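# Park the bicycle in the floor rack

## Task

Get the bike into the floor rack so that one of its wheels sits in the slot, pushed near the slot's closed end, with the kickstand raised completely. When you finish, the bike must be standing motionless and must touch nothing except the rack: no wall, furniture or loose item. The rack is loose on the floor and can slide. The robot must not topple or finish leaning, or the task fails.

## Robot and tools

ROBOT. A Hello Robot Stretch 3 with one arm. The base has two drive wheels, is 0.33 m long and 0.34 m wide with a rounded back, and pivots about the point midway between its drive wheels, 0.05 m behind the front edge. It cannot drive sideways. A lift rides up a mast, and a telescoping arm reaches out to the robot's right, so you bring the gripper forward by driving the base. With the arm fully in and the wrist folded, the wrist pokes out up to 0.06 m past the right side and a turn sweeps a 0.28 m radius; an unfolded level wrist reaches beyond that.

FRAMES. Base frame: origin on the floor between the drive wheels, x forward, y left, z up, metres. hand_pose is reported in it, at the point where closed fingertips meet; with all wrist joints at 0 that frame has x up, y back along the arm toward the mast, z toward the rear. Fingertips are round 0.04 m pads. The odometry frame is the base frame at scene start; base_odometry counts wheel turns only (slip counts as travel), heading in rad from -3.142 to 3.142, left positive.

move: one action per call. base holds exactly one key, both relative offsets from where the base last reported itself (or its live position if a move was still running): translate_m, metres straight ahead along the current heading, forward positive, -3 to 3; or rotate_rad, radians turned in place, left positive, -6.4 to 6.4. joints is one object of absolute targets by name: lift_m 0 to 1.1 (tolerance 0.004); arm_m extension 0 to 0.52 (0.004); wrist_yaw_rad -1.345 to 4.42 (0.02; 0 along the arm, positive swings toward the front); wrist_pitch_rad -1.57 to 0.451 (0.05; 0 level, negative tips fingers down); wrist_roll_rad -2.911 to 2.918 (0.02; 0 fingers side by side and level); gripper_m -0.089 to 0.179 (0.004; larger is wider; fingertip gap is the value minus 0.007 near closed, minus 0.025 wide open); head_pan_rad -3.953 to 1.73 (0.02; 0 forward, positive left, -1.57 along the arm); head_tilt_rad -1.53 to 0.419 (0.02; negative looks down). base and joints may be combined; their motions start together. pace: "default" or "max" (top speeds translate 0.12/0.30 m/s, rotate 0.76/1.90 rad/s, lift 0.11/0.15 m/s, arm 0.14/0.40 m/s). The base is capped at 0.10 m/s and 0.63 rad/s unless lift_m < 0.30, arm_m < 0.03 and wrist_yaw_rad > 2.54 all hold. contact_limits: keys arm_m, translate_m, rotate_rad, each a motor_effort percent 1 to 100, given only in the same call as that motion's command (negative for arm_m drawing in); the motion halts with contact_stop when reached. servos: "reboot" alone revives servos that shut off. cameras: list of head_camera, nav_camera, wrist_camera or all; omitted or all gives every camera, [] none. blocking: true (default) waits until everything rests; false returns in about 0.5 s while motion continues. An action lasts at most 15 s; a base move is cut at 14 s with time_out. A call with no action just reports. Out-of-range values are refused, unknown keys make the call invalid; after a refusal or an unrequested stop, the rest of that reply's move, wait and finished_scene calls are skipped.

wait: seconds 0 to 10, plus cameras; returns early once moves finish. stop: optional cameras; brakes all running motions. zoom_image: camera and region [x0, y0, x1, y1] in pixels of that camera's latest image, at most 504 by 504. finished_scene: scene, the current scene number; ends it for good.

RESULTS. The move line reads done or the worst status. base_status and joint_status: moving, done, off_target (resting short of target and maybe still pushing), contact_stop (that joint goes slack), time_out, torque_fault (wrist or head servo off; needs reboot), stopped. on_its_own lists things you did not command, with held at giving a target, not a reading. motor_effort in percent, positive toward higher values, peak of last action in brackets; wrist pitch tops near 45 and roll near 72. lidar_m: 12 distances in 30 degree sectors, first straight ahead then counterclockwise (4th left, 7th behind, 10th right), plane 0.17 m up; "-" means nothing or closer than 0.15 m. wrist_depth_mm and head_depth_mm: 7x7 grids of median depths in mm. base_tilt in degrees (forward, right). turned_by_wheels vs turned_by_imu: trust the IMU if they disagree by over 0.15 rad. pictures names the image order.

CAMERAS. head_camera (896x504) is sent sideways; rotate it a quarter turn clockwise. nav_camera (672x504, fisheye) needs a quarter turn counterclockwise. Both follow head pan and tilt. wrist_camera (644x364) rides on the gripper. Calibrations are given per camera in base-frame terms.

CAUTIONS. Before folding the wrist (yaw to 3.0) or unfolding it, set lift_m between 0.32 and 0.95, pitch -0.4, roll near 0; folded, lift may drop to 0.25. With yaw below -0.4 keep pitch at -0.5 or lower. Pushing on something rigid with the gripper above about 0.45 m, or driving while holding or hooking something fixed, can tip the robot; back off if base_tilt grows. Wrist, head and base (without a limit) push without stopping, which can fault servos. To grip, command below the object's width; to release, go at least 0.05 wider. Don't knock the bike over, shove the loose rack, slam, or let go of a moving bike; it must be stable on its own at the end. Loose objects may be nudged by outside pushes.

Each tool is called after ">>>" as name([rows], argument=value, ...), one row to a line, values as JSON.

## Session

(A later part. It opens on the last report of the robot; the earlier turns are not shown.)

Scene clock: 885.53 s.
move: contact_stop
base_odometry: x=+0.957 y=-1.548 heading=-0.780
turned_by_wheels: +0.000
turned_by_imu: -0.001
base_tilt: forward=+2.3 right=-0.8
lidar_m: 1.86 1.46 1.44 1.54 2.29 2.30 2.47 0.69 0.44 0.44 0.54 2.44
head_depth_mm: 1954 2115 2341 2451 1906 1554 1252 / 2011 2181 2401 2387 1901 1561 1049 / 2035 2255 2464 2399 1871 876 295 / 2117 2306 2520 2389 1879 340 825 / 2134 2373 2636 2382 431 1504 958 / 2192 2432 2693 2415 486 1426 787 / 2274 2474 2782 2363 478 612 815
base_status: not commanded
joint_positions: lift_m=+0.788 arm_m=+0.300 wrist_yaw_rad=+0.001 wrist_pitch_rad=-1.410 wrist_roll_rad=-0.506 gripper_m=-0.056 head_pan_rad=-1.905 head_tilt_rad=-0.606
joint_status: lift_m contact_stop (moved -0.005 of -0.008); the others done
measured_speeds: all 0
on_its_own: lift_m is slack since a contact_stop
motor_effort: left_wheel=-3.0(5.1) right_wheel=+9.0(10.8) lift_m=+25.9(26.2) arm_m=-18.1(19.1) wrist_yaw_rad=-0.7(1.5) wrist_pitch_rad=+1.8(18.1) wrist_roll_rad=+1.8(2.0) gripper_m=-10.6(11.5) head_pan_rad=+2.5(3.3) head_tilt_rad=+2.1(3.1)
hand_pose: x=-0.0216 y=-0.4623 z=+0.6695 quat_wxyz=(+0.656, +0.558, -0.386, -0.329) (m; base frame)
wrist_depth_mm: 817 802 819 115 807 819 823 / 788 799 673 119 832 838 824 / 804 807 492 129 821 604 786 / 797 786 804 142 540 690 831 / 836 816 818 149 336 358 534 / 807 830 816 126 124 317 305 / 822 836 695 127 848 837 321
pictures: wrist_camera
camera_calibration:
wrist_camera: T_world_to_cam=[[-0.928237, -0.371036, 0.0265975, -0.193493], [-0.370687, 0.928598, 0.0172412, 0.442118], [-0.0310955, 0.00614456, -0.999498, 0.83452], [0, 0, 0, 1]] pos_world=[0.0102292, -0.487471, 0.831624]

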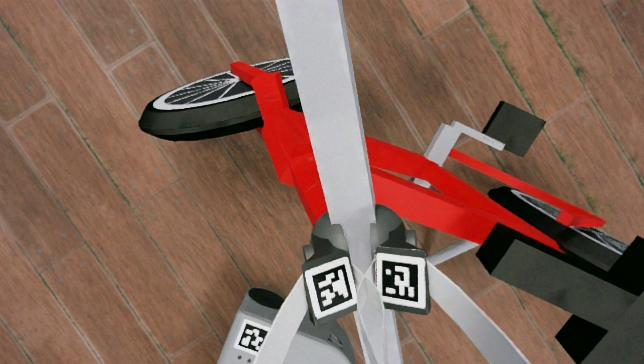

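>>> move(joints={"gripper_m": 0.02}, cameras=[])

>>> move(joints={"gripper_m": 0.13}, cameras=["wrist_camera"])

>>> move(joints={"lift_m": 0.97}, pace="max")

Scene clock: 892.23 s.
move: done
base_odometry: x=+0.957 y=-1.548 heading=-0.779
turned_by_wheels: +0.000
turned_by_imu: -0.001
base_tilt: forward=+2.3 right=-0.8
lidar_m: 1.87 1.46 1.44 1.54 2.29 2.30 2.46 0.70 0.44 0.43 0.54 2.44
head_depth_mm: 1970 2137 2305 2469 1918 1562 1255 / 1998 2192 2414 2427 1910 1545 1049 / 2061 2250 2465 2433 1894 874 293 / 2076 2307 2561 2414 1898 339 815 / 2145 2375 2629 2391 430 1491 975 / 2199 2428 2680 2399 486 668 787 / 2269 2497 2762 2365 478 575 807
base_status: not commanded
joint_positions: lift_m=+0.789 arm_m=+0.300 wrist_yaw_rad=+0.001 wrist_pitch_rad=-1.408 wrist_roll_rad=-0.506 gripper_m=+0.020 head_pan_rad=-1.905 head_tilt_rad=-0.606
joint_status: all done
measured_speeds: all 0
on_its_own: lift_m is slack since a contact_stop
motor_effort: left_wheel=-2.1(3.4) right_wheel=+6.6(9.6) lift_m=+25.7(25.9) arm_m=-7.0(10.3) wrist_yaw_rad=+0.2(1.7) wrist_pitch_rad=+1.8(2.5) wrist_roll_rad=+1.9(2.2) gripper_m=-0.4(76.6) head_pan_rad=+2.2(3.3) head_tilt_rad=+2.1(3.1)
hand_pose: x=-0.0216 y=-0.4628 z=+0.6708 quat_wxyz=(+0.657, +0.558, -0.386, -0.329) (m; base frame)
wrist_depth_mm: 806 792 797 115 816 823 843 / 794 791 800 121 827 819 833 / 784 819 493 131 816 806 859 / 813 809 824 143 548 857 856 / 806 827 801 150 149 366 538 / 821 813 805 132 126 310 310 / 815 815 118 689 853 835 321
pictures: none
No camera images: "cameras" was empty.

Scene clock: 893.87 s.
move: done
base_odometry: x=+0.957 y=-1.548 heading=-0.779
turned_by_wheels: +0.000
turned_by_imu: +0.000
base_tilt: forward=+2.3 right=-0.8
lidar_m: 1.86 1.46 1.44 1.54 2.29 2.30 2.47 0.70 0.44 0.44 0.54 2.44
head_depth_mm: 1954 2107 2335 2492 1911 1559 1258 / 2019 2205 2382 2470 1895 1559 1047 / 2060 2235 2492 2440 1878 873 293 / 2109 2312 2562 2447 1879 339 811 / 2146 2375 2610 2387 430 1449 974 / 2198 2415 2694 2369 486 684 787 / 2273 2526 2776 2362 477 564 782
base_status: not commanded
joint_positions: lift_m=+0.789 arm_m=+0.300 wrist_yaw_rad=+0.001 wrist_pitch_rad=-1.405 wrist_roll_rad=-0.506 gripper_m=+0.130 head_pan_rad=-1.905 head_tilt_rad=-0.606
joint_status: all done
measured_speeds: all 0
on_its_own: lift_m is slack since a contact_stop
motor_effort: left_wheel=-1.5(2.4) right_wheel=+5.1(6.4) lift_m=+25.9(26.1) arm_m=-2.9(6.9) wrist_yaw_rad=+1.1(1.8) wrist_pitch_rad=+1.2(1.5) wrist_roll_rad=+1.9(2.1) gripper_m=+0.7(80.1) head_pan_rad=+2.8(3.6) head_tilt_rad=+2.7(3.0)
hand_pose: x=-0.0216 y=-0.4635 z=+0.6708 quat_wxyz=(+0.658, +0.557, -0.387, -0.328) (m; base frame)
wrist_depth_mm: 784 786 819 115 808 817 803 / 788 798 825 121 839 831 846 / 825 810 496 131 820 826 831 / 781 825 852 144 546 847 836 / 829 837 824 156 358 138 539 / 815 147 754 834 822 124 112 / 830 120 687 681 848 848 335
pictures: wrist_camera
camera_calibration:
wrist_camera: T_world_to_cam=[[-0.928239, -0.370908, 0.0282795, -0.195028], [-0.370683, 0.928668, 0.013018, 0.446046], [-0.0310907, 0.0016011, -0.999515, 0.833703], [0, 0, 0, 1]] pos_world=[0.0102292, -0.487901, 0.833007]

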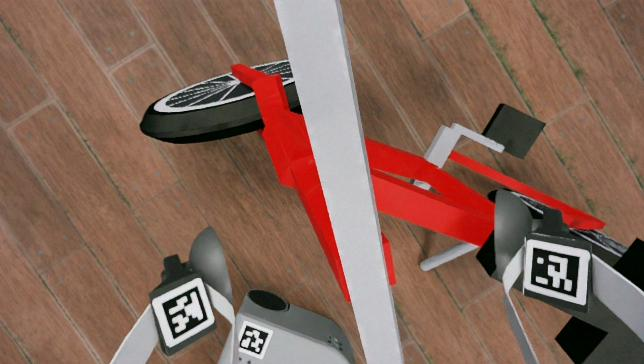

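Scene clock: 895.87 s.
move: done
base_odometry: x=+0.957 y=-1.548 heading=-0.779
turned_by_wheels: +0.000
turned_by_imu: +0.000
base_tilt: forward=+2.3 right=-0.8
lidar_m: 1.87 1.46 1.44 1.54 2.29 2.29 2.46 0.70 0.44 0.44 0.54 2.44
head_depth_mm: 1963 2160 2322 2493 - - - / 2016 2192 2391 - - - 1228 / 2040 2243 2454 - - 888 1069 / 2101 2327 2415 - 1874 1547 964 / 2146 2295 324 2311 1858 1536 974 / 2200 2324 389 2212 1757 1515 783 / 2245 2378 380 410 1682 1484 862
base_status: not commanded
joint_positions: lift_m=+0.970 arm_m=+0.300 wrist_yaw_rad=+0.001 wrist_pitch_rad=-1.404 wrist_roll_rad=-0.506 gripper_m=+0.130 head_pan_rad=-1.905 head_tilt_rad=-0.606
joint_status: all done
measured_speeds: all 0
motor_effort: left_wheel=-1.6(1.8) right_wheel=+4.7(5.0) lift_m=+28.9(31.7) arm_m=+2.5(2.5) wrist_yaw_rad=-0.2(1.9) wrist_pitch_rad=+0.4(1.2) wrist_roll_rad=+1.8(2.1) gripper_m=+0.9(1.7) head_pan_rad=+2.4(3.2) head_tilt_rad=+2.6(3.2)
hand_pose: x=-0.0216 y=-0.4638 z=+0.8520 quat_wxyz=(+0.658, +0.557, -0.387, -0.328) (m; base frame)
wrist_depth_mm: 930 973 944 977 - - - / 990 968 975 - - - - / - - 708 597 - - - / 976 - - 493 735 - - / - - - - - 138 - / - 147 881 914 - 123 112 / - 120 857 834 - - -
pictures: head_camera (sideways), nav_camera (sideways), wrist_camera
camera_calibration:
head_camera: T_world_to_cam=[[0.155381, 0.51663, -0.841991, 1.11343], [0.939482, -0.340733, -0.0356955, 0.0420141], [-0.305336, -0.785489, -0.538309, 0.658435], [0, 0, 0, 1]] pos_world=[-0.0114337, -0.0437222, 1.29344]
nav_camera: T_world_to_cam=[[-0.239067, -0.506744, 0.828286, -1.03592], [-0.941289, 0.330356, -0.0695722, 0.142817], [-0.238374, -0.796289, -0.555969, 0.681576], [0, 0, 0, 1]] pos_world=[0.0492465, -0.0293961, 1.24691]
wrist_camera: T_world_to_cam=[[-0.928275, -0.370785, 0.028708, -0.200576], [-0.370594, 0.928719, 0.0118993, 0.444951], [-0.0310737, 0.000406783, -0.999517, 1.01428], [0, 0, 0, 1]] pos_world=[0.0102243, -0.488017, 1.01426]

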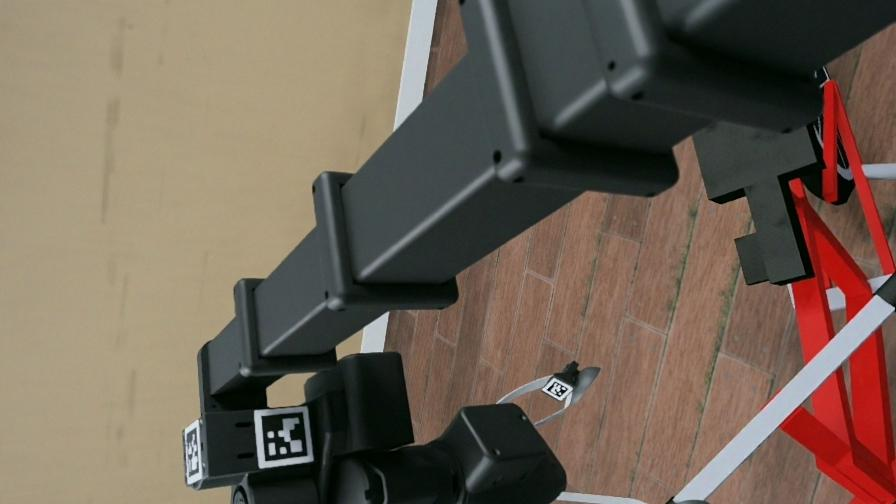

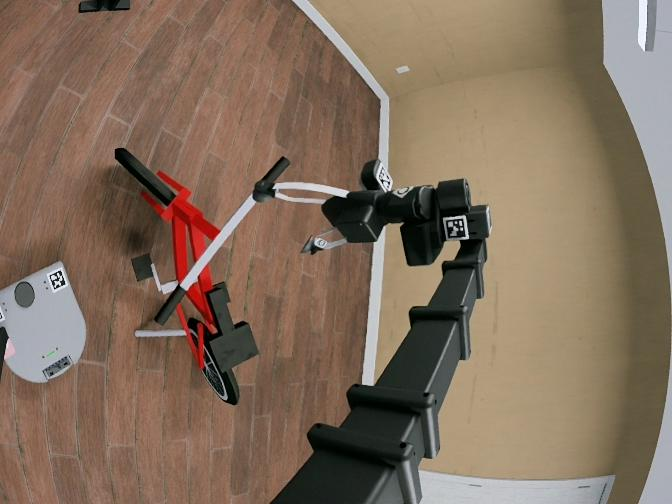

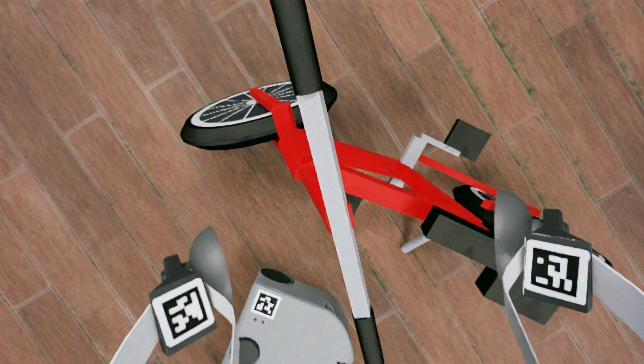

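>>> move(base={"translate_m": 0.33}, joints={"arm_m": 0.20, "wrist_roll_rad": 0.0, "gripper_m": -0.02, "head_pan_rad": -1.6, "head_tilt_rad": -0.9}, cameras=["wrist_camera"])

>>> move(joints={"lift_m": 0.5}, pace="max")

Scene clock: 921.60 s.
move: done
base_odometry: x=+1.192 y=-1.780 heading=-0.779
turned_by_wheels: +0.000
turned_by_imu: -0.001
base_tilt: forward=+2.3 right=-0.8
lidar_m: 1.61 1.26 1.24 1.34 1.99 2.57 2.75 0.61 0.55 0.45 2.20 2.18
head_depth_mm: - - 2019 1653 1119 1267 1170 / 303 293 1952 1735 1409 1302 1165 / - 289 1938 1720 1470 1277 1160 / 285 293 334 500 1477 1237 1158 / 2897 2377 1935 1661 1470 1297 1154 / 2938 2449 2002 1684 1468 1290 1150 / 2689 2442 1992 1671 1453 1287 1147
base_status: done
joint_positions: lift_m=+0.970 arm_m=+0.200 wrist_yaw_rad=+0.001 wrist_pitch_rad=-1.404 wrist_roll_rad=-0.005 gripper_m=-0.020 head_pan_rad=-1.605 head_tilt_rad=-0.889
joint_status: all done
measured_speeds: all 0
motor_effort: left_wheel=+4.0(8.5) right_wheel=+2.8(7.4) lift_m=+23.2(28.8) arm_m=-18.7(20.4) wrist_yaw_rad=-1.1(2.3) wrist_pitch_rad=+0.4(1.1) wrist_roll_rad=+1.6(3.3) gripper_m=-7.3(81.2) head_pan_rad=+2.7(4.0) head_tilt_rad=-5.5(7.7)
hand_pose: x=-0.0216 y=-0.3638 z=+0.8520 quat_wxyz=(+0.542, +0.458, -0.538, -0.456) (m; base frame)
wrist_depth_mm: - - - - 988 990 916 / - - - - 685 586 428 / - - - - 978 932 950 / - - - - - 970 977 / - - - 150 - 990 983 / - - - 127 124 980 990 / - - - 851 872 - 961
pictures: wrist_camera
camera_calibration:
wrist_camera: T_world_to_cam=[[-0.992133, 0.113638, -0.0525218, 0.0805185], [0.113775, 0.993506, 0.000376279, 0.395929], [0.0522235, -0.00560236, -0.99862, 1.01309], [0, 0, 0, 1]] pos_world=[-0.0180689, -0.396832, 1.01577]

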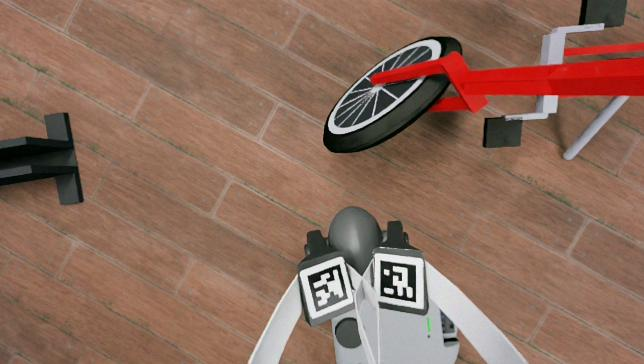

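Scene clock: 925.53 s.
move: done
base_odometry: x=+1.192 y=-1.780 heading=-0.779
turned_by_wheels: +0.000
turned_by_imu: -0.001
base_tilt: forward=+2.3 right=-0.8
lidar_m: 1.61 1.26 1.25 1.33 1.98 2.57 2.75 0.61 0.55 0.45 2.21 2.17
head_depth_mm: 2342 2492 2092 1654 1121 1271 1177 / 2487 2535 2079 1724 1404 1305 1155 / 2618 2525 2041 1719 1050 592 544 / 2772 2492 2027 1712 1483 693 1159 / 2900 2474 2014 1700 1469 1266 1155 / 2916 2486 2000 1699 1469 1285 1152 / 2723 2443 1986 1679 1450 1283 1141
base_status: not commanded
joint_positions: lift_m=+0.500 arm_m=+0.200 wrist_yaw_rad=+0.001 wrist_pitch_rad=-1.403 wrist_roll_rad=-0.005 gripper_m=-0.020 head_pan_rad=-1.605 head_tilt_rad=-0.889
joint_status: all done
measured_speeds: all 0
motor_effort: left_wheel=+3.9(4.1) right_wheel=+2.7(3.3) lift_m=+23.6(24.6) arm_m=-14.9(18.9) wrist_yaw_rad=-0.1(2.1) wrist_pitch_rad=+1.0(1.2) wrist_roll_rad=+1.6(1.8) gripper_m=-6.2(8.1) head_pan_rad=+2.6(3.4) head_tilt_rad=-5.4(6.1)
hand_pose: x=-0.0216 y=-0.3638 z=+0.3820 quat_wxyz=(+0.542, +0.458, -0.538, -0.456) (m; base frame)
wrist_depth_mm: 552 556 553 524 237 211 501 / 561 551 539 370 248 522 521 / 574 555 550 531 530 534 516 / 567 551 560 549 534 519 512 / 574 566 563 151 530 534 527 / 571 562 558 127 123 529 519 / 570 563 556 443 454 541 528
pictures: head_camera (sideways), nav_camera (sideways), wrist_camera
camera_calibration:
head_camera: T_world_to_cam=[[0.00316438, 0.753035, -0.657972, 0.874508], [0.998577, -0.0374009, -0.0380021, 0.0446429], [-0.0532257, -0.656916, -0.752083, 0.934968], [0, 0, 0, 1]] pos_world=[0.00241768, -0.0426699, 1.28027]
nav_camera: T_world_to_cam=[[-0.0858772, -0.763773, 0.639746, -0.791127], [-0.996206, 0.0567452, -0.0659807, 0.138451], [0.0140917, -0.642985, -0.765749, 0.952901], [0, 0, 0, 1]] pos_world=[0.0565578, 0.000602702, 1.24494]
wrist_camera: T_world_to_cam=[[-0.992133, 0.113635, -0.052527, 0.0558354], [0.113775, 0.993507, 0.000331633, 0.396132], [0.0522236, -0.00564722, -0.998619, 0.543723], [0, 0, 0, 1]] pos_world=[-0.0180689, -0.396834, 0.545774]

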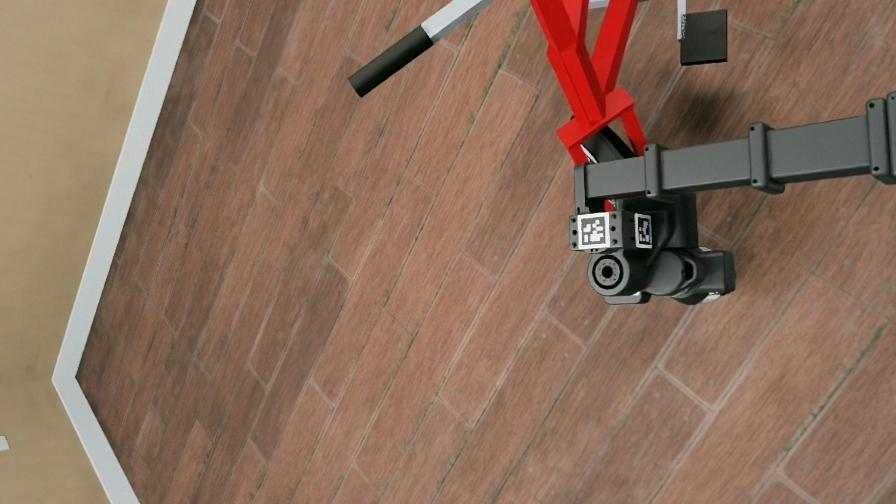

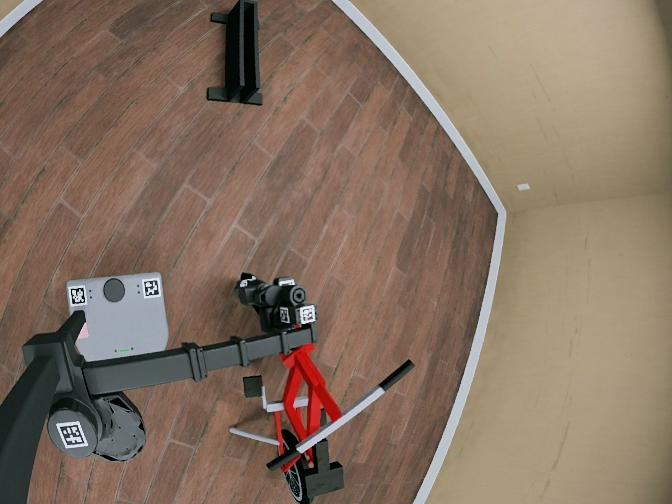

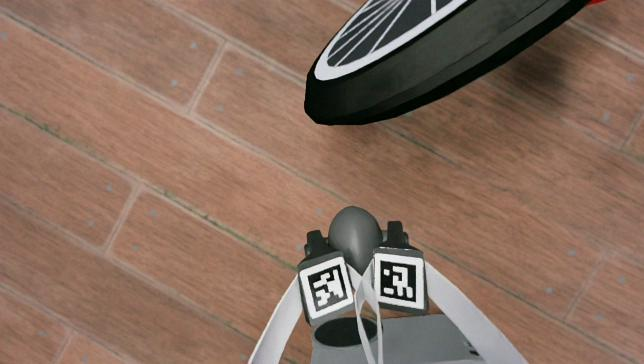

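>>> move(joints={"lift_m": 0.318}, pace="max", cameras=["wrist_camera"])

>>> move(joints={"arm_m": 0.34}, contact_limits={"arm_m": 40})

Scene clock: 962.00 s.
move: done
base_odometry: x=+1.192 y=-1.780 heading=-0.779
turned_by_wheels: +0.000
turned_by_imu: -0.001
base_tilt: forward=+2.3 right=-0.8
lidar_m: 1.61 1.26 1.25 1.33 1.98 2.57 2.75 0.61 0.55 0.45 2.21 2.17
head_depth_mm: 2339 2498 2065 1667 1115 1271 1171 / 2464 2514 2056 1727 1407 1313 1170 / 2601 2508 2050 1725 1479 1023 698 / 2772 2488 2031 1717 1482 790 1157 / 2909 2498 2031 1694 1472 1290 1158 / 2959 2468 2002 1677 1466 1286 1153 / 2659 2455 1990 1690 1447 1277 1149
base_status: not commanded
joint_positions: lift_m=+0.318 arm_m=+0.200 wrist_yaw_rad=+0.001 wrist_pitch_rad=-1.403 wrist_roll_rad=-0.005 gripper_m=-0.020 head_pan_rad=-1.605 head_tilt_rad=-0.889
joint_status: all done
measured_speeds: all 0
motor_effort: left_wheel=+3.9(4.1) right_wheel=+3.0(3.2) lift_m=+22.8(24.7) arm_m=-9.1(11.5) wrist_yaw_rad=-0.6(1.5) wrist_pitch_rad=+0.3(1.1) wrist_roll_rad=+1.6(1.8) gripper_m=-7.8(8.2) head_pan_rad=+2.8(3.0) head_tilt_rad=-5.4(6.0)
hand_pose: x=-0.0216 y=-0.3639 z=+0.2000 quat_wxyz=(+0.542, +0.458, -0.538, -0.456) (m; base frame)
wrist_depth_mm: 372 370 360 128 106 344 347 / 375 366 371 357 352 348 346 / 373 371 361 360 355 350 350 / 380 369 374 358 354 355 351 / 382 374 367 152 356 353 350 / 386 378 372 127 124 358 348 / 379 381 367 365 361 354 355
pictures: wrist_camera
camera_calibration:
wrist_camera: T_world_to_cam=[[-0.992133, 0.113633, -0.0525316, 0.046277], [0.113775, 0.993507, 0.000290894, 0.396211], [0.0522236, -0.00568818, -0.998619, 0.361961], [0, 0, 0, 1]] pos_world=[-0.0180689, -0.396838, 0.363777]

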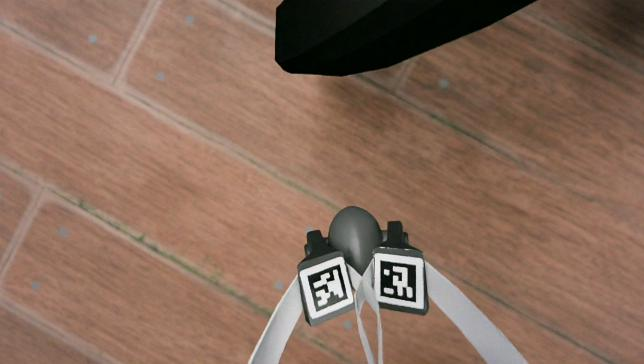

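Scene clock: 964.30 s.
move: done
base_odometry: x=+1.192 y=-1.780 heading=-0.779
turned_by_wheels: +0.000
turned_by_imu: +0.000
base_tilt: forward=+2.3 right=-0.8
lidar_m: 1.61 1.27 1.25 1.33 1.98 2.56 2.74 0.61 0.55 0.52 2.20 2.17
head_depth_mm: 2340 2500 2051 1692 1100 1268 1166 / 2479 2543 2061 1721 1127 1310 1166 / 2620 2515 2035 1716 1404 1138 697 / 2756 2475 2034 1696 880 1255 1157 / 2951 2501 2005 1700 1468 1277 1157 / 2927 2445 2001 1682 1454 1290 1149 / 2657 2439 1981 1678 1447 1285 1147
base_status: not commanded
joint_positions: lift_m=+0.318 arm_m=+0.340 wrist_yaw_rad=+0.000 wrist_pitch_rad=-1.442 wrist_roll_rad=-0.004 gripper_m=-0.020 head_pan_rad=-1.605 head_tilt_rad=-0.890
joint_status: all done
measured_speeds: all 0
motor_effort: left_wheel=+4.9(5.7) right_wheel=-5.4(9.5) lift_m=+27.2(27.4) arm_m=+20.3(27.5) wrist_yaw_rad=-1.3(1.5) wrist_pitch_rad=+7.7(25.3) wrist_roll_rad=+1.4(1.7) gripper_m=-7.2(8.2) head_pan_rad=+2.7(3.1) head_tilt_rad=-4.4(6.0)
contact_limits: arm_m 40 (drawing in: default 39, maximum 56; extending or still: default 47, maximum 69)
hand_pose: x=-0.0216 y=-0.4939 z=+0.1995 quat_wxyz=(+0.532, +0.468, -0.529, -0.466) (m; base frame)
wrist_depth_mm: 364 356 356 352 233 139 91 / 367 358 358 198 127 91 69 / 370 368 365 115 87 - 55 / 374 364 364 95 70 - - / 380 374 371 90 62 - - / 376 381 373 86 62 56 - / 383 384 382 375 61 56 -
pictures: head_camera (sideways), nav_camera (sideways), wrist_camera
camera_calibration:
head_camera: T_world_to_cam=[[0.00311628, 0.75396, -0.656913, 0.873128], [0.998583, -0.0372415, -0.0380061, 0.044648], [-0.0531195, -0.655864, -0.753008, 0.936171], [0, 0, 0, 1]] pos_world=[0.00242326, -0.0426398, 1.28021]
nav_camera: T_world_to_cam=[[-0.085827, -0.764681, 0.638668, -0.789723], [-0.996209, 0.0567321, -0.0659493, 0.13841], [0.0141972, -0.641907, -0.766651, 0.954074], [0, 0, 0, 1]] pos_world=[0.0565605, 0.000688102, 1.24494]
wrist_camera: T_world_to_cam=[[-0.992001, 0.116681, -0.0481556, 0.0616483], [0.114862, 0.992617, 0.0389668, 0.517239], [0.0523467, 0.0331238, -0.998079, 0.379746], [0, 0, 0, 1]] pos_world=[-0.0181343, -0.533192, 0.36183]

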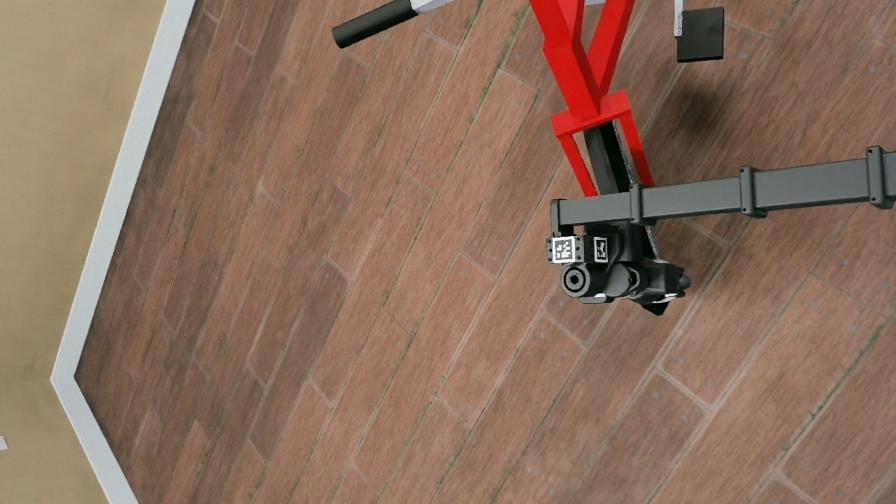

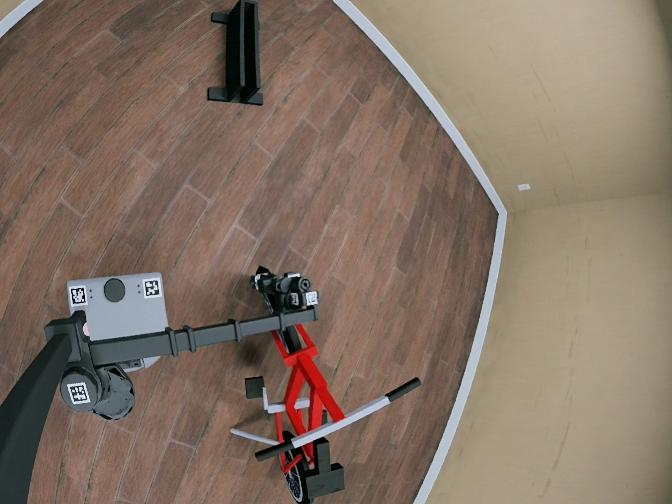

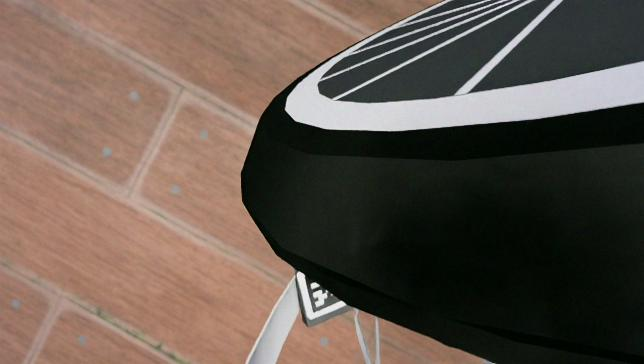

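>>> move(joints={"arm_m": 0.39}, contact_limits={"arm_m": 45})

Scene clock: 968.57 s.
move: done
base_odometry: x=+1.192 y=-1.780 heading=-0.779
turned_by_wheels: +0.000
turned_by_imu: -0.001
base_tilt: forward=+2.4 right=-0.8
lidar_m: 1.61 1.27 1.24 1.34 1.99 2.56 2.76 0.61 0.57 0.57 2.21 2.17
head_depth_mm: 2345 2489 2060 1732 1094 1293 1171 / 2504 2553 2051 1733 1257 1309 1163 / 2609 2521 2042 1724 1096 1237 697 / 2781 2484 2012 1700 911 1299 1152 / 2898 2472 2015 1693 1435 1297 1155 / 2950 2460 2000 1696 1465 1283 1150 / 2672 2449 2006 1679 1453 1287 1147
base_status: not commanded
joint_positions: lift_m=+0.318 arm_m=+0.390 wrist_yaw_rad=-0.001 wrist_pitch_rad=-1.428 wrist_roll_rad=+0.001 gripper_m=-0.020 head_pan_rad=-1.605 head_tilt_rad=-0.890
joint_status: all done
measured_speeds: all 0
motor_effort: left_wheel=+5.1(5.3) right_wheel=-5.2(5.4) lift_m=+27.4(27.8) arm_m=+20.6(22.1) wrist_yaw_rad=+1.5(2.3) wrist_pitch_rad=+4.8(8.2) wrist_roll_rad=-0.3(1.4) gripper_m=-7.0(7.8) head_pan_rad=+2.5(3.2) head_tilt_rad=-5.0(5.2)
contact_limits: arm_m 45 (drawing in: default 39, maximum 56; extending or still: default 47, maximum 69)
hand_pose: x=-0.0216 y=-0.5476 z=+0.1997 quat_wxyz=(+0.534, +0.463, -0.535, -0.464) (m; base frame)
wrist_depth_mm: 369 361 355 349 349 344 277 / 369 366 359 358 199 124 102 / 376 367 360 92 79 - - / 372 371 96 - - - - / 381 372 - 62 - - - / 383 374 369 - - - - / 384 380 376 - - - -
pictures: head_camera (sideways), nav_camera (sideways), wrist_camera
camera_calibration:
head_camera: T_world_to_cam=[[0.00311502, 0.75396, -0.656913, 0.873128], [0.998583, -0.0372398, -0.0380061, 0.044648], [-0.0531184, -0.655864, -0.753008, 0.936171], [0, 0, 0, 1]] pos_world=[0.00242333, -0.0426399, 1.28021]
nav_camera: T_world_to_cam=[[-0.0858258, -0.764681, 0.638668, -0.789723], [-0.996209, 0.0567305, -0.0659493, 0.13841], [0.0141983, -0.641907, -0.766651, 0.954074], [0, 0, 0, 1]] pos_world=[0.0565605, 0.000688187, 1.24494]
wrist_camera: T_world_to_cam=[[-0.991197, 0.122366, -0.0505536, 0.0715184], [0.121253, 0.992318, 0.0245282, 0.573453], [0.0531667, 0.0181825, -0.99842, 0.373584], [0, 0, 0, 1]] pos_world=[-0.0185066, -0.584592, 0.362543]

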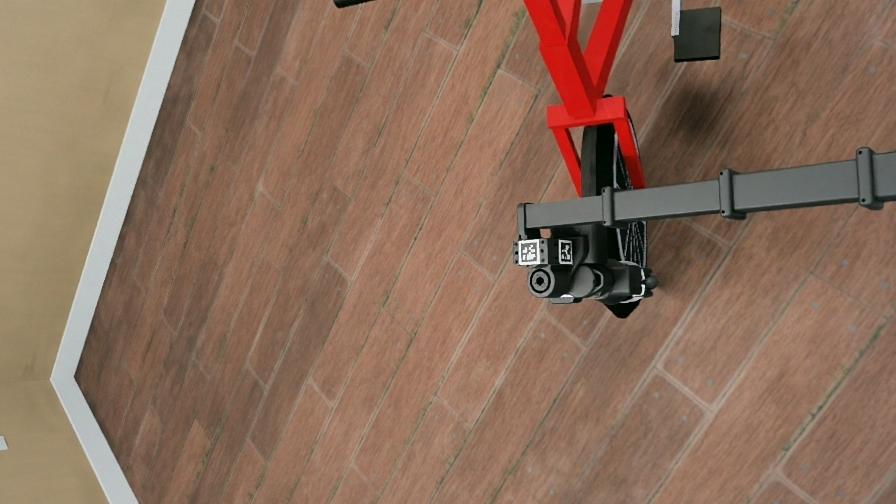

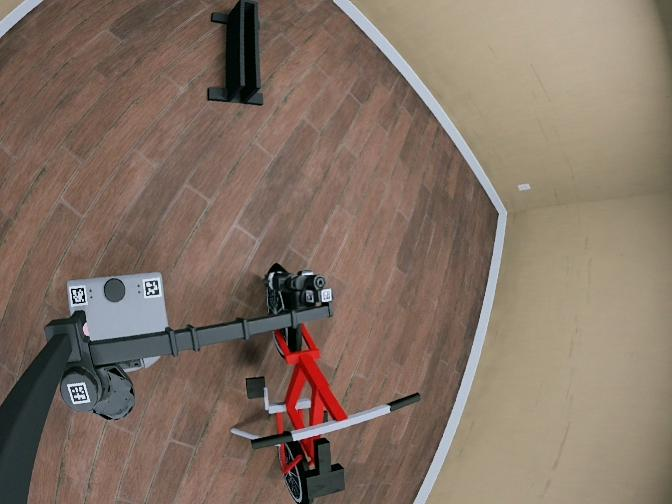

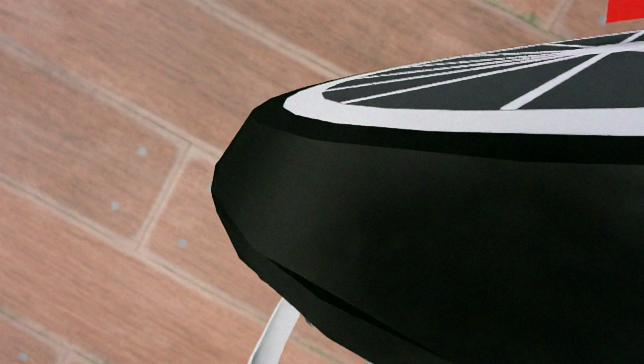

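>>> move(joints={"arm_m": 0.405}, contact_limits={"arm_m": 45}, cameras=[])

>>> move(joints={"arm_m": 0.25}, pace="max", cameras=[])

>>> move(joints={"lift_m": 0.97, "wrist_roll_rad": 0.1}, pace="max", cameras=["wrist_camera"])

>>> move(base={"translate_m": -0.15}, cameras=["wrist_camera"])

>>> move(base={"translate_m": -0.15}, cameras=["wrist_camera"])

Scene clock: 976.30 s.
move: done
base_odometry: x=+1.192 y=-1.780 heading=-0.779
turned_by_wheels: +0.000
turned_by_imu: -0.001
base_tilt: forward=+2.3 right=-0.8
lidar_m: 1.61 1.27 1.24 1.33 1.99 2.56 2.75 0.61 0.57 0.59 2.20 2.17
head_depth_mm: 2349 2483 2058 1724 1094 1282 1175 / 2471 2557 2043 1726 1084 1302 1168 / 2618 2524 2050 1710 1090 1238 695 / 2781 2501 2022 1709 927 1294 1155 / 2912 2495 1998 1698 1446 1295 1157 / 2940 2466 1986 1695 1466 1294 1150 / 2690 2433 1987 1682 1458 1288 1142
base_status: not commanded
joint_positions: lift_m=+0.318 arm_m=+0.405 wrist_yaw_rad=-0.001 wrist_pitch_rad=-1.426 wrist_roll_rad=+0.001 gripper_m=-0.020 head_pan_rad=-1.605 head_tilt_rad=-0.890
joint_status: all done
measured_speeds: all 0
motor_effort: left_wheel=+4.9(5.2) right_wheel=-5.0(5.3) lift_m=+26.1(26.7) arm_m=+20.9(22.3) wrist_yaw_rad=+1.0(2.4) wrist_pitch_rad=+4.7(5.6) wrist_roll_rad=-0.3(0.7) gripper_m=-6.8(8.3) head_pan_rad=+2.1(3.5) head_tilt_rad=-4.6(5.4)
contact_limits: arm_m 45 (drawing in: default 39, maximum 56; extending or still: default 47, maximum 69)
hand_pose: x=-0.0216 y=-0.5630 z=+0.1997 quat_wxyz=(+0.534, +0.462, -0.535, -0.464) (m; base frame)
wrist_depth_mm: 365 361 356 357 343 344 338 / 370 365 356 356 348 177 164 / 374 373 367 85 77 - - / 370 372 94 66 - - - / 380 378 73 62 - - - / 387 378 - - - - - / 383 377 375 - - - -
pictures: none
No camera images: "cameras" was empty.

Scene clock: 977.83 s.
move: done
base_odometry: x=+1.192 y=-1.780 heading=-0.779
turned_by_wheels: +0.000
turned_by_imu: +0.000
base_tilt: forward=+2.3 right=-0.8
lidar_m: 1.61 1.27 1.25 1.34 1.98 2.57 2.75 0.61 0.55 0.47 2.21 2.17
head_depth_mm: 2351 2452 2058 1659 1108 1270 1171 / 2485 2524 2065 1724 1073 1306 1169 / 2626 2503 2041 1717 1483 798 688 / 2795 2496 2025 1714 1480 830 1158 / 2884 2487 1995 1694 1465 1264 1154 / 2923 2438 2012 1696 1466 1293 1152 / 2676 2450 1980 1682 1458 1283 1146
base_status: not commanded
joint_positions: lift_m=+0.318 arm_m=+0.250 wrist_yaw_rad=+0.000 wrist_pitch_rad=-1.405 wrist_roll_rad=+0.001 gripper_m=-0.020 head_pan_rad=-1.605 head_tilt_rad=-0.890
joint_status: all done
measured_speeds: all 0
motor_effort: left_wheel=+4.5(4.9) right_wheel=-2.5(5.1) lift_m=+25.7(26.6) arm_m=-18.8(19.8) wrist_yaw_rad=-0.4(2.9) wrist_pitch_rad=+0.7(5.1) wrist_roll_rad=-0.3(0.7) gripper_m=-6.8(7.8) head_pan_rad=+2.1(3.5) head_tilt_rad=-4.0(5.6)
hand_pose: x=-0.0216 y=-0.4136 z=+0.2000 quat_wxyz=(+0.540, +0.457, -0.540, -0.457) (m; base frame)
wrist_depth_mm: 376 366 364 215 98 72 63 / 371 367 364 128 90 71 64 / 372 367 365 128 95 93 344 / 378 370 365 363 356 349 344 / 377 372 374 153 362 357 349 / 377 376 376 127 124 356 351 / 386 381 369 366 363 357 350
pictures: none
No camera images: "cameras" was empty.

Scene clock: 982.97 s.
move: done
base_odometry: x=+1.192 y=-1.780 heading=-0.779
turned_by_wheels: +0.000
turned_by_imu: -0.001
base_tilt: forward=+2.3 right=-0.8
lidar_m: 1.61 1.27 1.25 1.33 1.99 2.56 2.75 0.61 0.55 0.47 2.20 2.17
head_depth_mm: - - 2006 1650 1110 1267 1166 / 337 2307 2057 1722 1068 1311 1164 / 310 328 2031 1726 1483 1281 1158 / 315 330 387 1627 1467 1252 1156 / 2845 2397 1905 1668 1468 1293 1157 / 2968 2473 1988 1684 1465 1283 1149 / 2695 2444 1981 1684 1465 1276 1143
base_status: not commanded
joint_positions: lift_m=+0.970 arm_m=+0.250 wrist_yaw_rad=+0.000 wrist_pitch_rad=-1.404 wrist_roll_rad=+0.095 gripper_m=-0.020 head_pan_rad=-1.605 head_tilt_rad=-0.890
joint_status: all done
measured_speeds: all 0
motor_effort: left_wheel=+4.6(4.7) right_wheel=-3.2(3.7) lift_m=+28.6(30.7) arm_m=-10.0(18.9) wrist_yaw_rad=-0.2(1.3) wrist_pitch_rad=+0.9(1.4) wrist_roll_rad=+1.7(5.5) gripper_m=-7.3(8.2) head_pan_rad=+2.4(3.2) head_tilt_rad=-4.0(5.6)
hand_pose: x=-0.0216 y=-0.4137 z=+0.8520 quat_wxyz=(+0.514, +0.435, -0.564, -0.478) (m; base frame)
wrist_depth_mm: - - - - 986 951 954 / - - - - 739 646 434 / - - - - 694 937 948 / - - - - 970 939 948 / - - - 150 - 962 969 / - - - 127 124 999 995 / - - - - 870 972 990
pictures: wrist_camera
camera_calibration:
wrist_camera: T_world_to_cam=[[-0.975174, 0.210512, -0.068697, 0.1404], [0.210781, 0.977527, 0.00340124, 0.438386], [0.0678692, -0.0111632, -0.997632, 1.00999], [0, 0, 0, 1]] pos_world=[-0.0240356, -0.446816, 1.01575]

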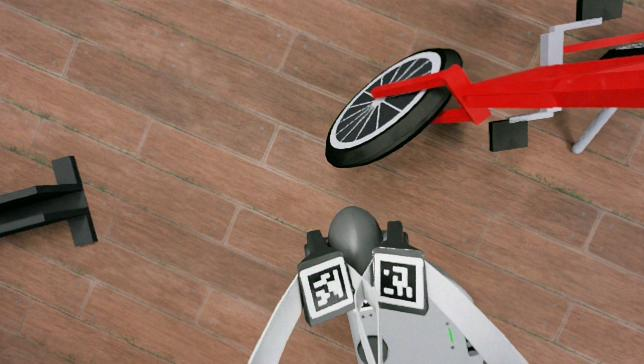

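Scene clock: 985.57 s.
move: done
base_odometry: x=+1.085 y=-1.675 heading=-0.779
turned_by_wheels: +0.000
turned_by_imu: -0.001
base_tilt: forward=+2.4 right=-0.8
lidar_m: 1.72 1.35 1.33 1.43 2.12 2.45 2.62 0.72 0.49 0.48 0.48 2.30
head_depth_mm: - - 2019 1728 1065 1289 1168 / 338 2290 2036 1718 1115 1239 1169 / 309 328 2019 1674 1046 1299 1153 / 315 330 386 1623 1453 1290 1158 / 2808 2399 1914 1661 1470 1242 1156 / 2950 2434 1983 1685 1464 1271 1147 / 2805 2432 1986 1679 1467 1280 1147
base_status: done
joint_positions: lift_m=+0.970 arm_m=+0.250 wrist_yaw_rad=+0.000 wrist_pitch_rad=-1.404 wrist_roll_rad=+0.095 gripper_m=-0.020 head_pan_rad=-1.605 head_tilt_rad=-0.890
joint_status: not commanded
measured_speeds: all 0
motor_effort: left_wheel=+0.0(5.2) right_wheel=-3.2(7.6) lift_m=+28.6(29.1) arm_m=-4.9(10.0) wrist_yaw_rad=+0.2(2.0) wrist_pitch_rad=+0.6(1.1) wrist_roll_rad=+1.8(1.9) gripper_m=-7.1(8.0) head_pan_rad=+2.6(3.5) head_tilt_rad=-4.8(5.8)
hand_pose: x=-0.0216 y=-0.4137 z=+0.8520 quat_wxyz=(+0.514, +0.435, -0.564, -0.478) (m; base frame)
wrist_depth_mm: - - - - 948 729 961 / - - - - 996 503 493 / - - - 705 590 370 958 / - - - - - 951 915 / - - - 150 998 988 974 / - - - 127 124 982 921 / - - - - 860 974 976
pictures: wrist_camera
camera_calibration:
wrist_camera: T_world_to_cam=[[-0.975168, 0.210542, -0.0687019, 0.140417], [0.21081, 0.977521, 0.00340229, 0.438383], [0.0678739, -0.0111652, -0.997631, 1.00999], [0, 0, 0, 1]] pos_world=[-0.0240374, -0.446816, 1.01576]

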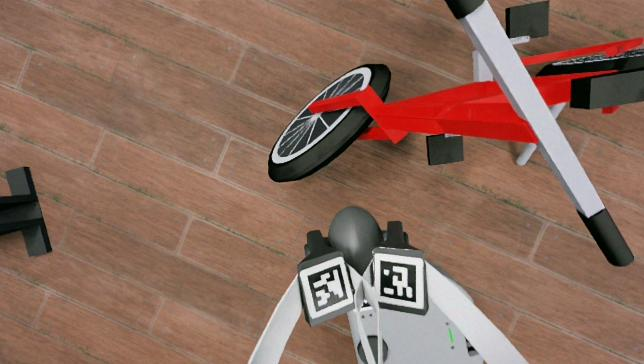

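Scene clock: 988.17 s.
move: done
base_odometry: x=+0.978 y=-1.570 heading=-0.779
turned_by_wheels: +0.000
turned_by_imu: -0.001
base_tilt: forward=+2.3 right=-0.8
lidar_m: 1.84 1.44 1.42 1.53 2.26 2.32 2.49 0.70 0.45 0.44 0.54 2.41
head_depth_mm: - - 2009 1739 893 1237 1171 / 338 2301 2046 1723 1235 1291 1163 / 310 328 2050 1708 1112 1241 1165 / 315 330 387 1608 1028 1292 1159 / 2699 2371 1877 1659 1041 1292 1151 / 2857 2441 2007 1689 1466 1263 1149 / 2873 2456 1987 1675 1458 1244 1145
base_status: done
joint_positions: lift_m=+0.970 arm_m=+0.250 wrist_yaw_rad=+0.000 wrist_pitch_rad=-1.404 wrist_roll_rad=+0.095 gripper_m=-0.020 head_pan_rad=-1.605 head_tilt_rad=-0.890
joint_status: not commanded
measured_speeds: all 0
motor_effort: left_wheel=+0.0(4.6) right_wheel=-3.3(7.9) lift_m=+28.2(28.7) arm_m=-0.5(5.2) wrist_yaw_rad=+0.2(1.5) wrist_pitch_rad=+1.6(1.6) wrist_roll_rad=+1.6(1.9) gripper_m=-7.0(8.1) head_pan_rad=+2.4(3.3) head_tilt_rad=-4.5(5.6)
hand_pose: x=-0.0216 y=-0.4137 z=+0.8520 quat_wxyz=(+0.514, +0.435, -0.564, -0.478) (m; base frame)
wrist_depth_mm: - - - - 982 952 968 / - - - - 970 714 448 / - - - 520 694 506 468 / - - - - 974 959 940 / - - - 149 379 951 955 / - - - 127 124 - 980 / - - - - 840 988 964
pictures: wrist_camera
camera_calibration:
wrist_camera: T_world_to_cam=[[-0.975164, 0.210557, -0.0687044, 0.140426], [0.210825, 0.977518, 0.00340295, 0.438382], [0.0678763, -0.0111662, -0.997631, 1.00999], [0, 0, 0, 1]] pos_world=[-0.0240384, -0.446816, 1.01576]

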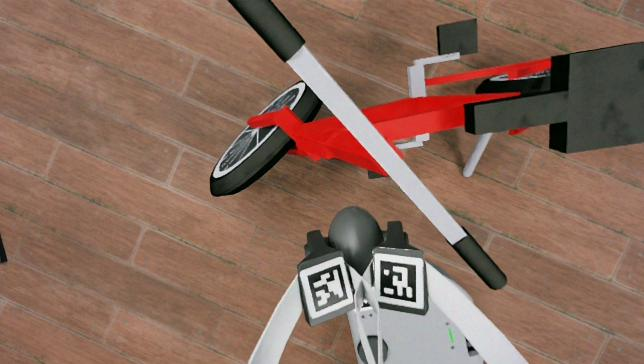

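>>> move(base={"translate_m": -0.05}, joints={"arm_m": 0.29, "wrist_roll_rad": -0.6, "gripper_m": 0.13}, cameras=["wrist_camera"])

>>> move(joints={"lift_m": 0.85}, cameras=["wrist_camera"])

Scene clock: 1009.83 s.
move: done
base_odometry: x=+0.943 y=-1.534 heading=-0.779
turned_by_wheels: +0.000
turned_by_imu: -0.001
base_tilt: forward=+2.3 right=-0.8
lidar_m: 1.87 1.47 1.45 1.55 2.30 2.28 2.46 0.69 0.49 0.44 0.55 2.45
head_depth_mm: - - 2022 1729 869 1267 1171 / 348 2423 2061 1712 1205 1264 1163 / 346 411 1997 1711 1209 1232 1162 / 349 379 473 1702 1038 1253 1161 / 2674 454 1905 1599 986 1300 1153 / 2825 2447 1991 1684 1459 1266 1154 / 2922 2428 1983 1689 1461 1235 1139
base_status: done
joint_positions: lift_m=+0.970 arm_m=+0.290 wrist_yaw_rad=+0.000 wrist_pitch_rad=-1.404 wrist_roll_rad=-0.595 gripper_m=+0.130 head_pan_rad=-1.605 head_tilt_rad=-0.890
joint_status: all done
measured_speeds: all 0
motor_effort: left_wheel=-0.2(5.0) right_wheel=-3.6(7.6) lift_m=+27.5(28.1) arm_m=+18.7(21.0) wrist_yaw_rad=-0.9(1.6) wrist_pitch_rad=+0.5(1.2) wrist_roll_rad=-2.0(6.6) gripper_m=+1.4(80.2) head_pan_rad=+2.9(3.1) head_tilt_rad=-4.3(5.5)
hand_pose: x=-0.0215 y=-0.4538 z=+0.8520 quat_wxyz=(+0.674, +0.570, -0.358, -0.303) (m; base frame)
wrist_depth_mm: 948 938 - 999 - - - / 935 - 978 975 - - - / 982 957 - 538 - - - / 963 990 - 500 771 - - / 998 - - - - 139 - / - 146 876 - - 123 112 / - 119 837 888 - - -
pictures: wrist_camera
camera_calibration:
wrist_camera: T_world_to_cam=[[-0.891979, -0.45012, 0.042018, -0.243427], [-0.44977, 0.892964, 0.017981, 0.412565], [-0.0456141, -0.00285978, -0.998955, 1.01201], [0, 0, 0, 1]] pos_world=[0.0145893, -0.475083, 1.01376]

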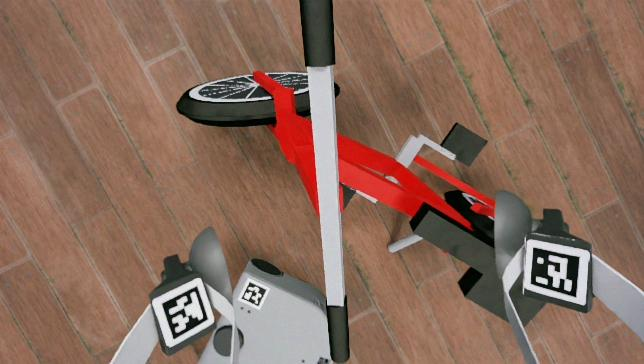

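Scene clock: 1011.77 s.
move: done
base_odometry: x=+0.943 y=-1.534 heading=-0.779
turned_by_wheels: +0.000
turned_by_imu: +0.000
base_tilt: forward=+2.4 right=-0.8
lidar_m: 1.87 1.47 1.45 1.55 2.31 2.28 2.45 0.69 0.49 0.44 0.55 2.45
head_depth_mm: 2156 2325 2007 291 - - 1150 / 2269 439 349 324 1115 1265 1168 / 2391 420 448 1711 1204 1247 1160 / 2549 430 447 675 1039 1255 1165 / 2695 2462 558 753 888 1293 1145 / 2859 2443 1998 1688 1459 1260 1153 / 2898 2409 1992 1680 1460 1236 1143
base_status: not commanded
joint_positions: lift_m=+0.850 arm_m=+0.290 wrist_yaw_rad=+0.000 wrist_pitch_rad=-1.404 wrist_roll_rad=-0.595 gripper_m=+0.130 head_pan_rad=-1.605 head_tilt_rad=-0.890
joint_status: all done
measured_speeds: all 0
motor_effort: left_wheel=-0.4(0.7) right_wheel=-3.7(3.9) lift_m=+23.0(26.0) arm_m=+17.2(18.6) wrist_yaw_rad=-0.8(1.5) wrist_pitch_rad=+0.5(1.5) wrist_roll_rad=-1.9(2.1) gripper_m=+0.1(1.6) head_pan_rad=+2.4(3.4) head_tilt_rad=-4.9(5.8)
hand_pose: x=-0.0215 y=-0.4538 z=+0.7320 quat_wxyz=(+0.674, +0.570, -0.358, -0.303) (m; base frame)
wrist_depth_mm: 865 849 889 175 878 885 900 / 865 884 566 185 876 876 906 / 884 868 926 316 881 902 910 / 856 854 884 218 601 899 925 / 838 879 905 900 910 140 929 / 872 147 727 847 918 124 112 / 899 120 742 743 925 918 386
pictures: wrist_camera
camera_calibration:
wrist_camera: T_world_to_cam=[[-0.89195, -0.450177, 0.0420288, -0.238418], [-0.449826, 0.892935, 0.0179832, 0.414708], [-0.0456246, -0.0028655, -0.998955, 0.892132], [0, 0, 0, 1]] pos_world=[0.0145924, -0.475081, 0.893762]

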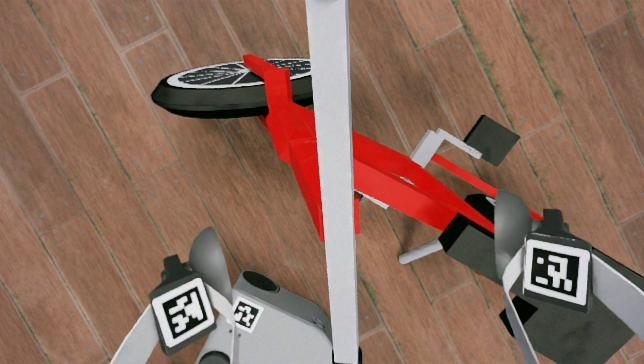

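>>> move(joints={"lift_m": 0.768}, cameras=["wrist_camera"])

>>> move(joints={"gripper_m": 0.01}, cameras=[])

>>> move(joints={"gripper_m": -0.085}, cameras=["wrist_camera"])

Scene clock: 1022.00 s.
move: done
base_odometry: x=+0.943 y=-1.534 heading=-0.779
turned_by_wheels: +0.000
turned_by_imu: -0.001
base_tilt: forward=+2.3 right=-0.8
lidar_m: 1.88 1.47 1.45 1.55 2.30 2.29 2.45 0.70 0.49 0.44 0.55 2.45
head_depth_mm: 2148 2357 2079 1729 841 300 - / 2254 2470 2001 395 352 329 1129 / 2386 2507 484 1602 1186 1242 1162 / 2571 2484 494 549 1037 1254 1157 / 2702 2484 2016 619 982 1294 1155 / 2844 2455 2026 1695 1461 1268 1150 / 2902 2430 2000 1683 1449 1239 1146
base_status: not commanded
joint_positions: lift_m=+0.768 arm_m=+0.290 wrist_yaw_rad=+0.000 wrist_pitch_rad=-1.404 wrist_roll_rad=-0.595 gripper_m=+0.130 head_pan_rad=-1.605 head_tilt_rad=-0.890
joint_status: all done
measured_speeds: all 0
motor_effort: left_wheel=-0.4(0.7) right_wheel=-3.5(3.9) lift_m=+23.7(24.3) arm_m=+14.2(15.6) wrist_yaw_rad=+0.7(1.4) wrist_pitch_rad=+0.9(1.3) wrist_roll_rad=-1.9(2.0) gripper_m=-0.6(1.2) head_pan_rad=+3.0(3.4) head_tilt_rad=-4.4(5.4)
hand_pose: x=-0.0215 y=-0.4538 z=+0.6500 quat_wxyz=(+0.674, +0.570, -0.358, -0.303) (m; base frame)
wrist_depth_mm: 781 780 782 104 797 774 812 / 743 793 457 110 789 807 810 / 793 795 785 119 800 794 838 / 764 806 795 131 326 818 836 / 798 799 814 142 808 139 835 / 791 147 668 156 849 124 112 / 831 119 662 653 831 847 300
pictures: wrist_camera
camera_calibration:
wrist_camera: T_world_to_cam=[[-0.891946, -0.450184, 0.0420314, -0.234977], [-0.449834, 0.892931, 0.0179814, 0.416182], [-0.0456261, -0.00286875, -0.998954, 0.810213], [0, 0, 0, 1]] pos_world=[0.0145928, -0.475081, 0.811759]

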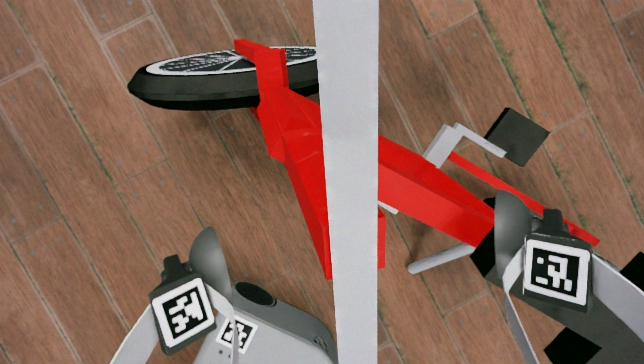

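Scene clock: 1023.73 s.
move: done
base_odometry: x=+0.943 y=-1.534 heading=-0.779
turned_by_wheels: +0.000
turned_by_imu: +0.000
base_tilt: forward=+2.3 right=-0.8
lidar_m: 1.87 1.47 1.45 1.56 2.30 2.28 2.45 0.69 0.49 0.44 0.55 2.46
head_depth_mm: 2141 2347 2076 1737 841 300 - / 2272 2445 1998 395 352 329 1131 / 2420 2508 485 1610 1158 1232 1163 / 2523 2500 494 547 894 1254 1159 / 2709 2478 2011 632 976 1293 1151 / 2821 2440 1997 1688 1458 1263 1147 / 2919 2437 1994 1691 1454 1237 1149
base_status: not commanded
joint_positions: lift_m=+0.768 arm_m=+0.290 wrist_yaw_rad=+0.000 wrist_pitch_rad=-1.404 wrist_roll_rad=-0.595 gripper_m=+0.010 head_pan_rad=-1.605 head_tilt_rad=-0.890
joint_status: all done
measured_speeds: all 0
motor_effort: left_wheel=+0.4(0.7) right_wheel=-3.7(4.0) lift_m=+25.5(25.5) arm_m=+13.4(14.7) wrist_yaw_rad=+0.0(1.1) wrist_pitch_rad=+0.4(1.2) wrist_roll_rad=-1.9(2.2) gripper_m=-9.0(79.8) head_pan_rad=+2.3(3.4) head_tilt_rad=-5.0(5.9)
hand_pose: x=-0.0215 y=-0.4538 z=+0.6500 quat_wxyz=(+0.674, +0.571, -0.358, -0.303) (m; base frame)
wrist_depth_mm: 751 763 778 103 786 806 807 / 774 793 456 109 811 816 827 / 799 800 804 120 816 592 795 / 772 796 825 130 322 818 842 / 787 788 793 143 149 349 820 / 815 786 821 133 126 290 296 / 807 795 650 167 827 864 297
pictures: none
No camera images: "cameras" was empty.

Scene clock: 1025.23 s.
move: done
base_odometry: x=+0.943 y=-1.534 heading=-0.779
turned_by_wheels: +0.000
turned_by_imu: +0.000
base_tilt: forward=+2.3 right=-0.8
lidar_m: 1.87 1.47 1.45 1.55 2.30 2.28 2.45 0.69 0.49 0.44 0.55 2.46
head_depth_mm: 2131 2329 2056 1743 842 300 - / 2254 2456 2018 396 352 329 1131 / 2389 2532 485 1604 1185 1243 1153 / 2532 2506 494 549 902 1255 1162 / 2711 2479 1996 741 988 1291 1151 / 2840 2470 1997 1680 1459 1265 1150 / 2901 2452 1985 1681 1461 1240 1141
base_status: not commanded
joint_positions: lift_m=+0.768 arm_m=+0.290 wrist_yaw_rad=+0.000 wrist_pitch_rad=-1.403 wrist_roll_rad=-0.595 gripper_m=-0.083 head_pan_rad=-1.605 head_tilt_rad=-0.890
joint_status: all done
measured_speeds: all 0
motor_effort: left_wheel=+0.7(0.7) right_wheel=-3.0(4.1) lift_m=+34.7(34.9) arm_m=+12.5(13.4) wrist_yaw_rad=-1.1(1.8) wrist_pitch_rad=+0.6(1.3) wrist_roll_rad=-1.8(2.0) gripper_m=-38.0(98.9) head_pan_rad=+2.1(3.5) head_tilt_rad=-4.8(5.2)
hand_pose: x=-0.0215 y=-0.4542 z=+0.6501 quat_wxyz=(+0.675, +0.570, -0.358, -0.303) (m; base frame)
wrist_depth_mm: 765 768 806 102 796 776 801 / 769 769 459 107 821 835 826 / 779 782 800 118 768 831 835 / 795 809 785 129 326 821 824 / 793 806 791 139 324 343 842 / 772 788 801 130 126 292 299 / 799 811 667 169 834 824 299
pictures: wrist_camera
camera_calibration:
wrist_camera: T_world_to_cam=[[-0.891841, -0.450334, 0.0426498, -0.235596], [-0.450038, 0.892851, 0.0168362, 0.417184], [-0.0456618, -0.00417885, -0.998948, 0.80964], [0, 0, 0, 1]] pos_world=[0.0146039, -0.475196, 0.811812]

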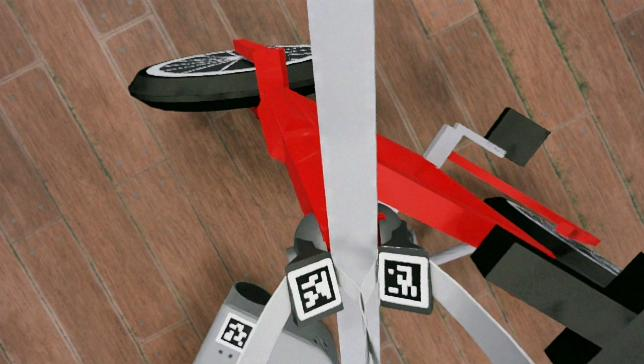

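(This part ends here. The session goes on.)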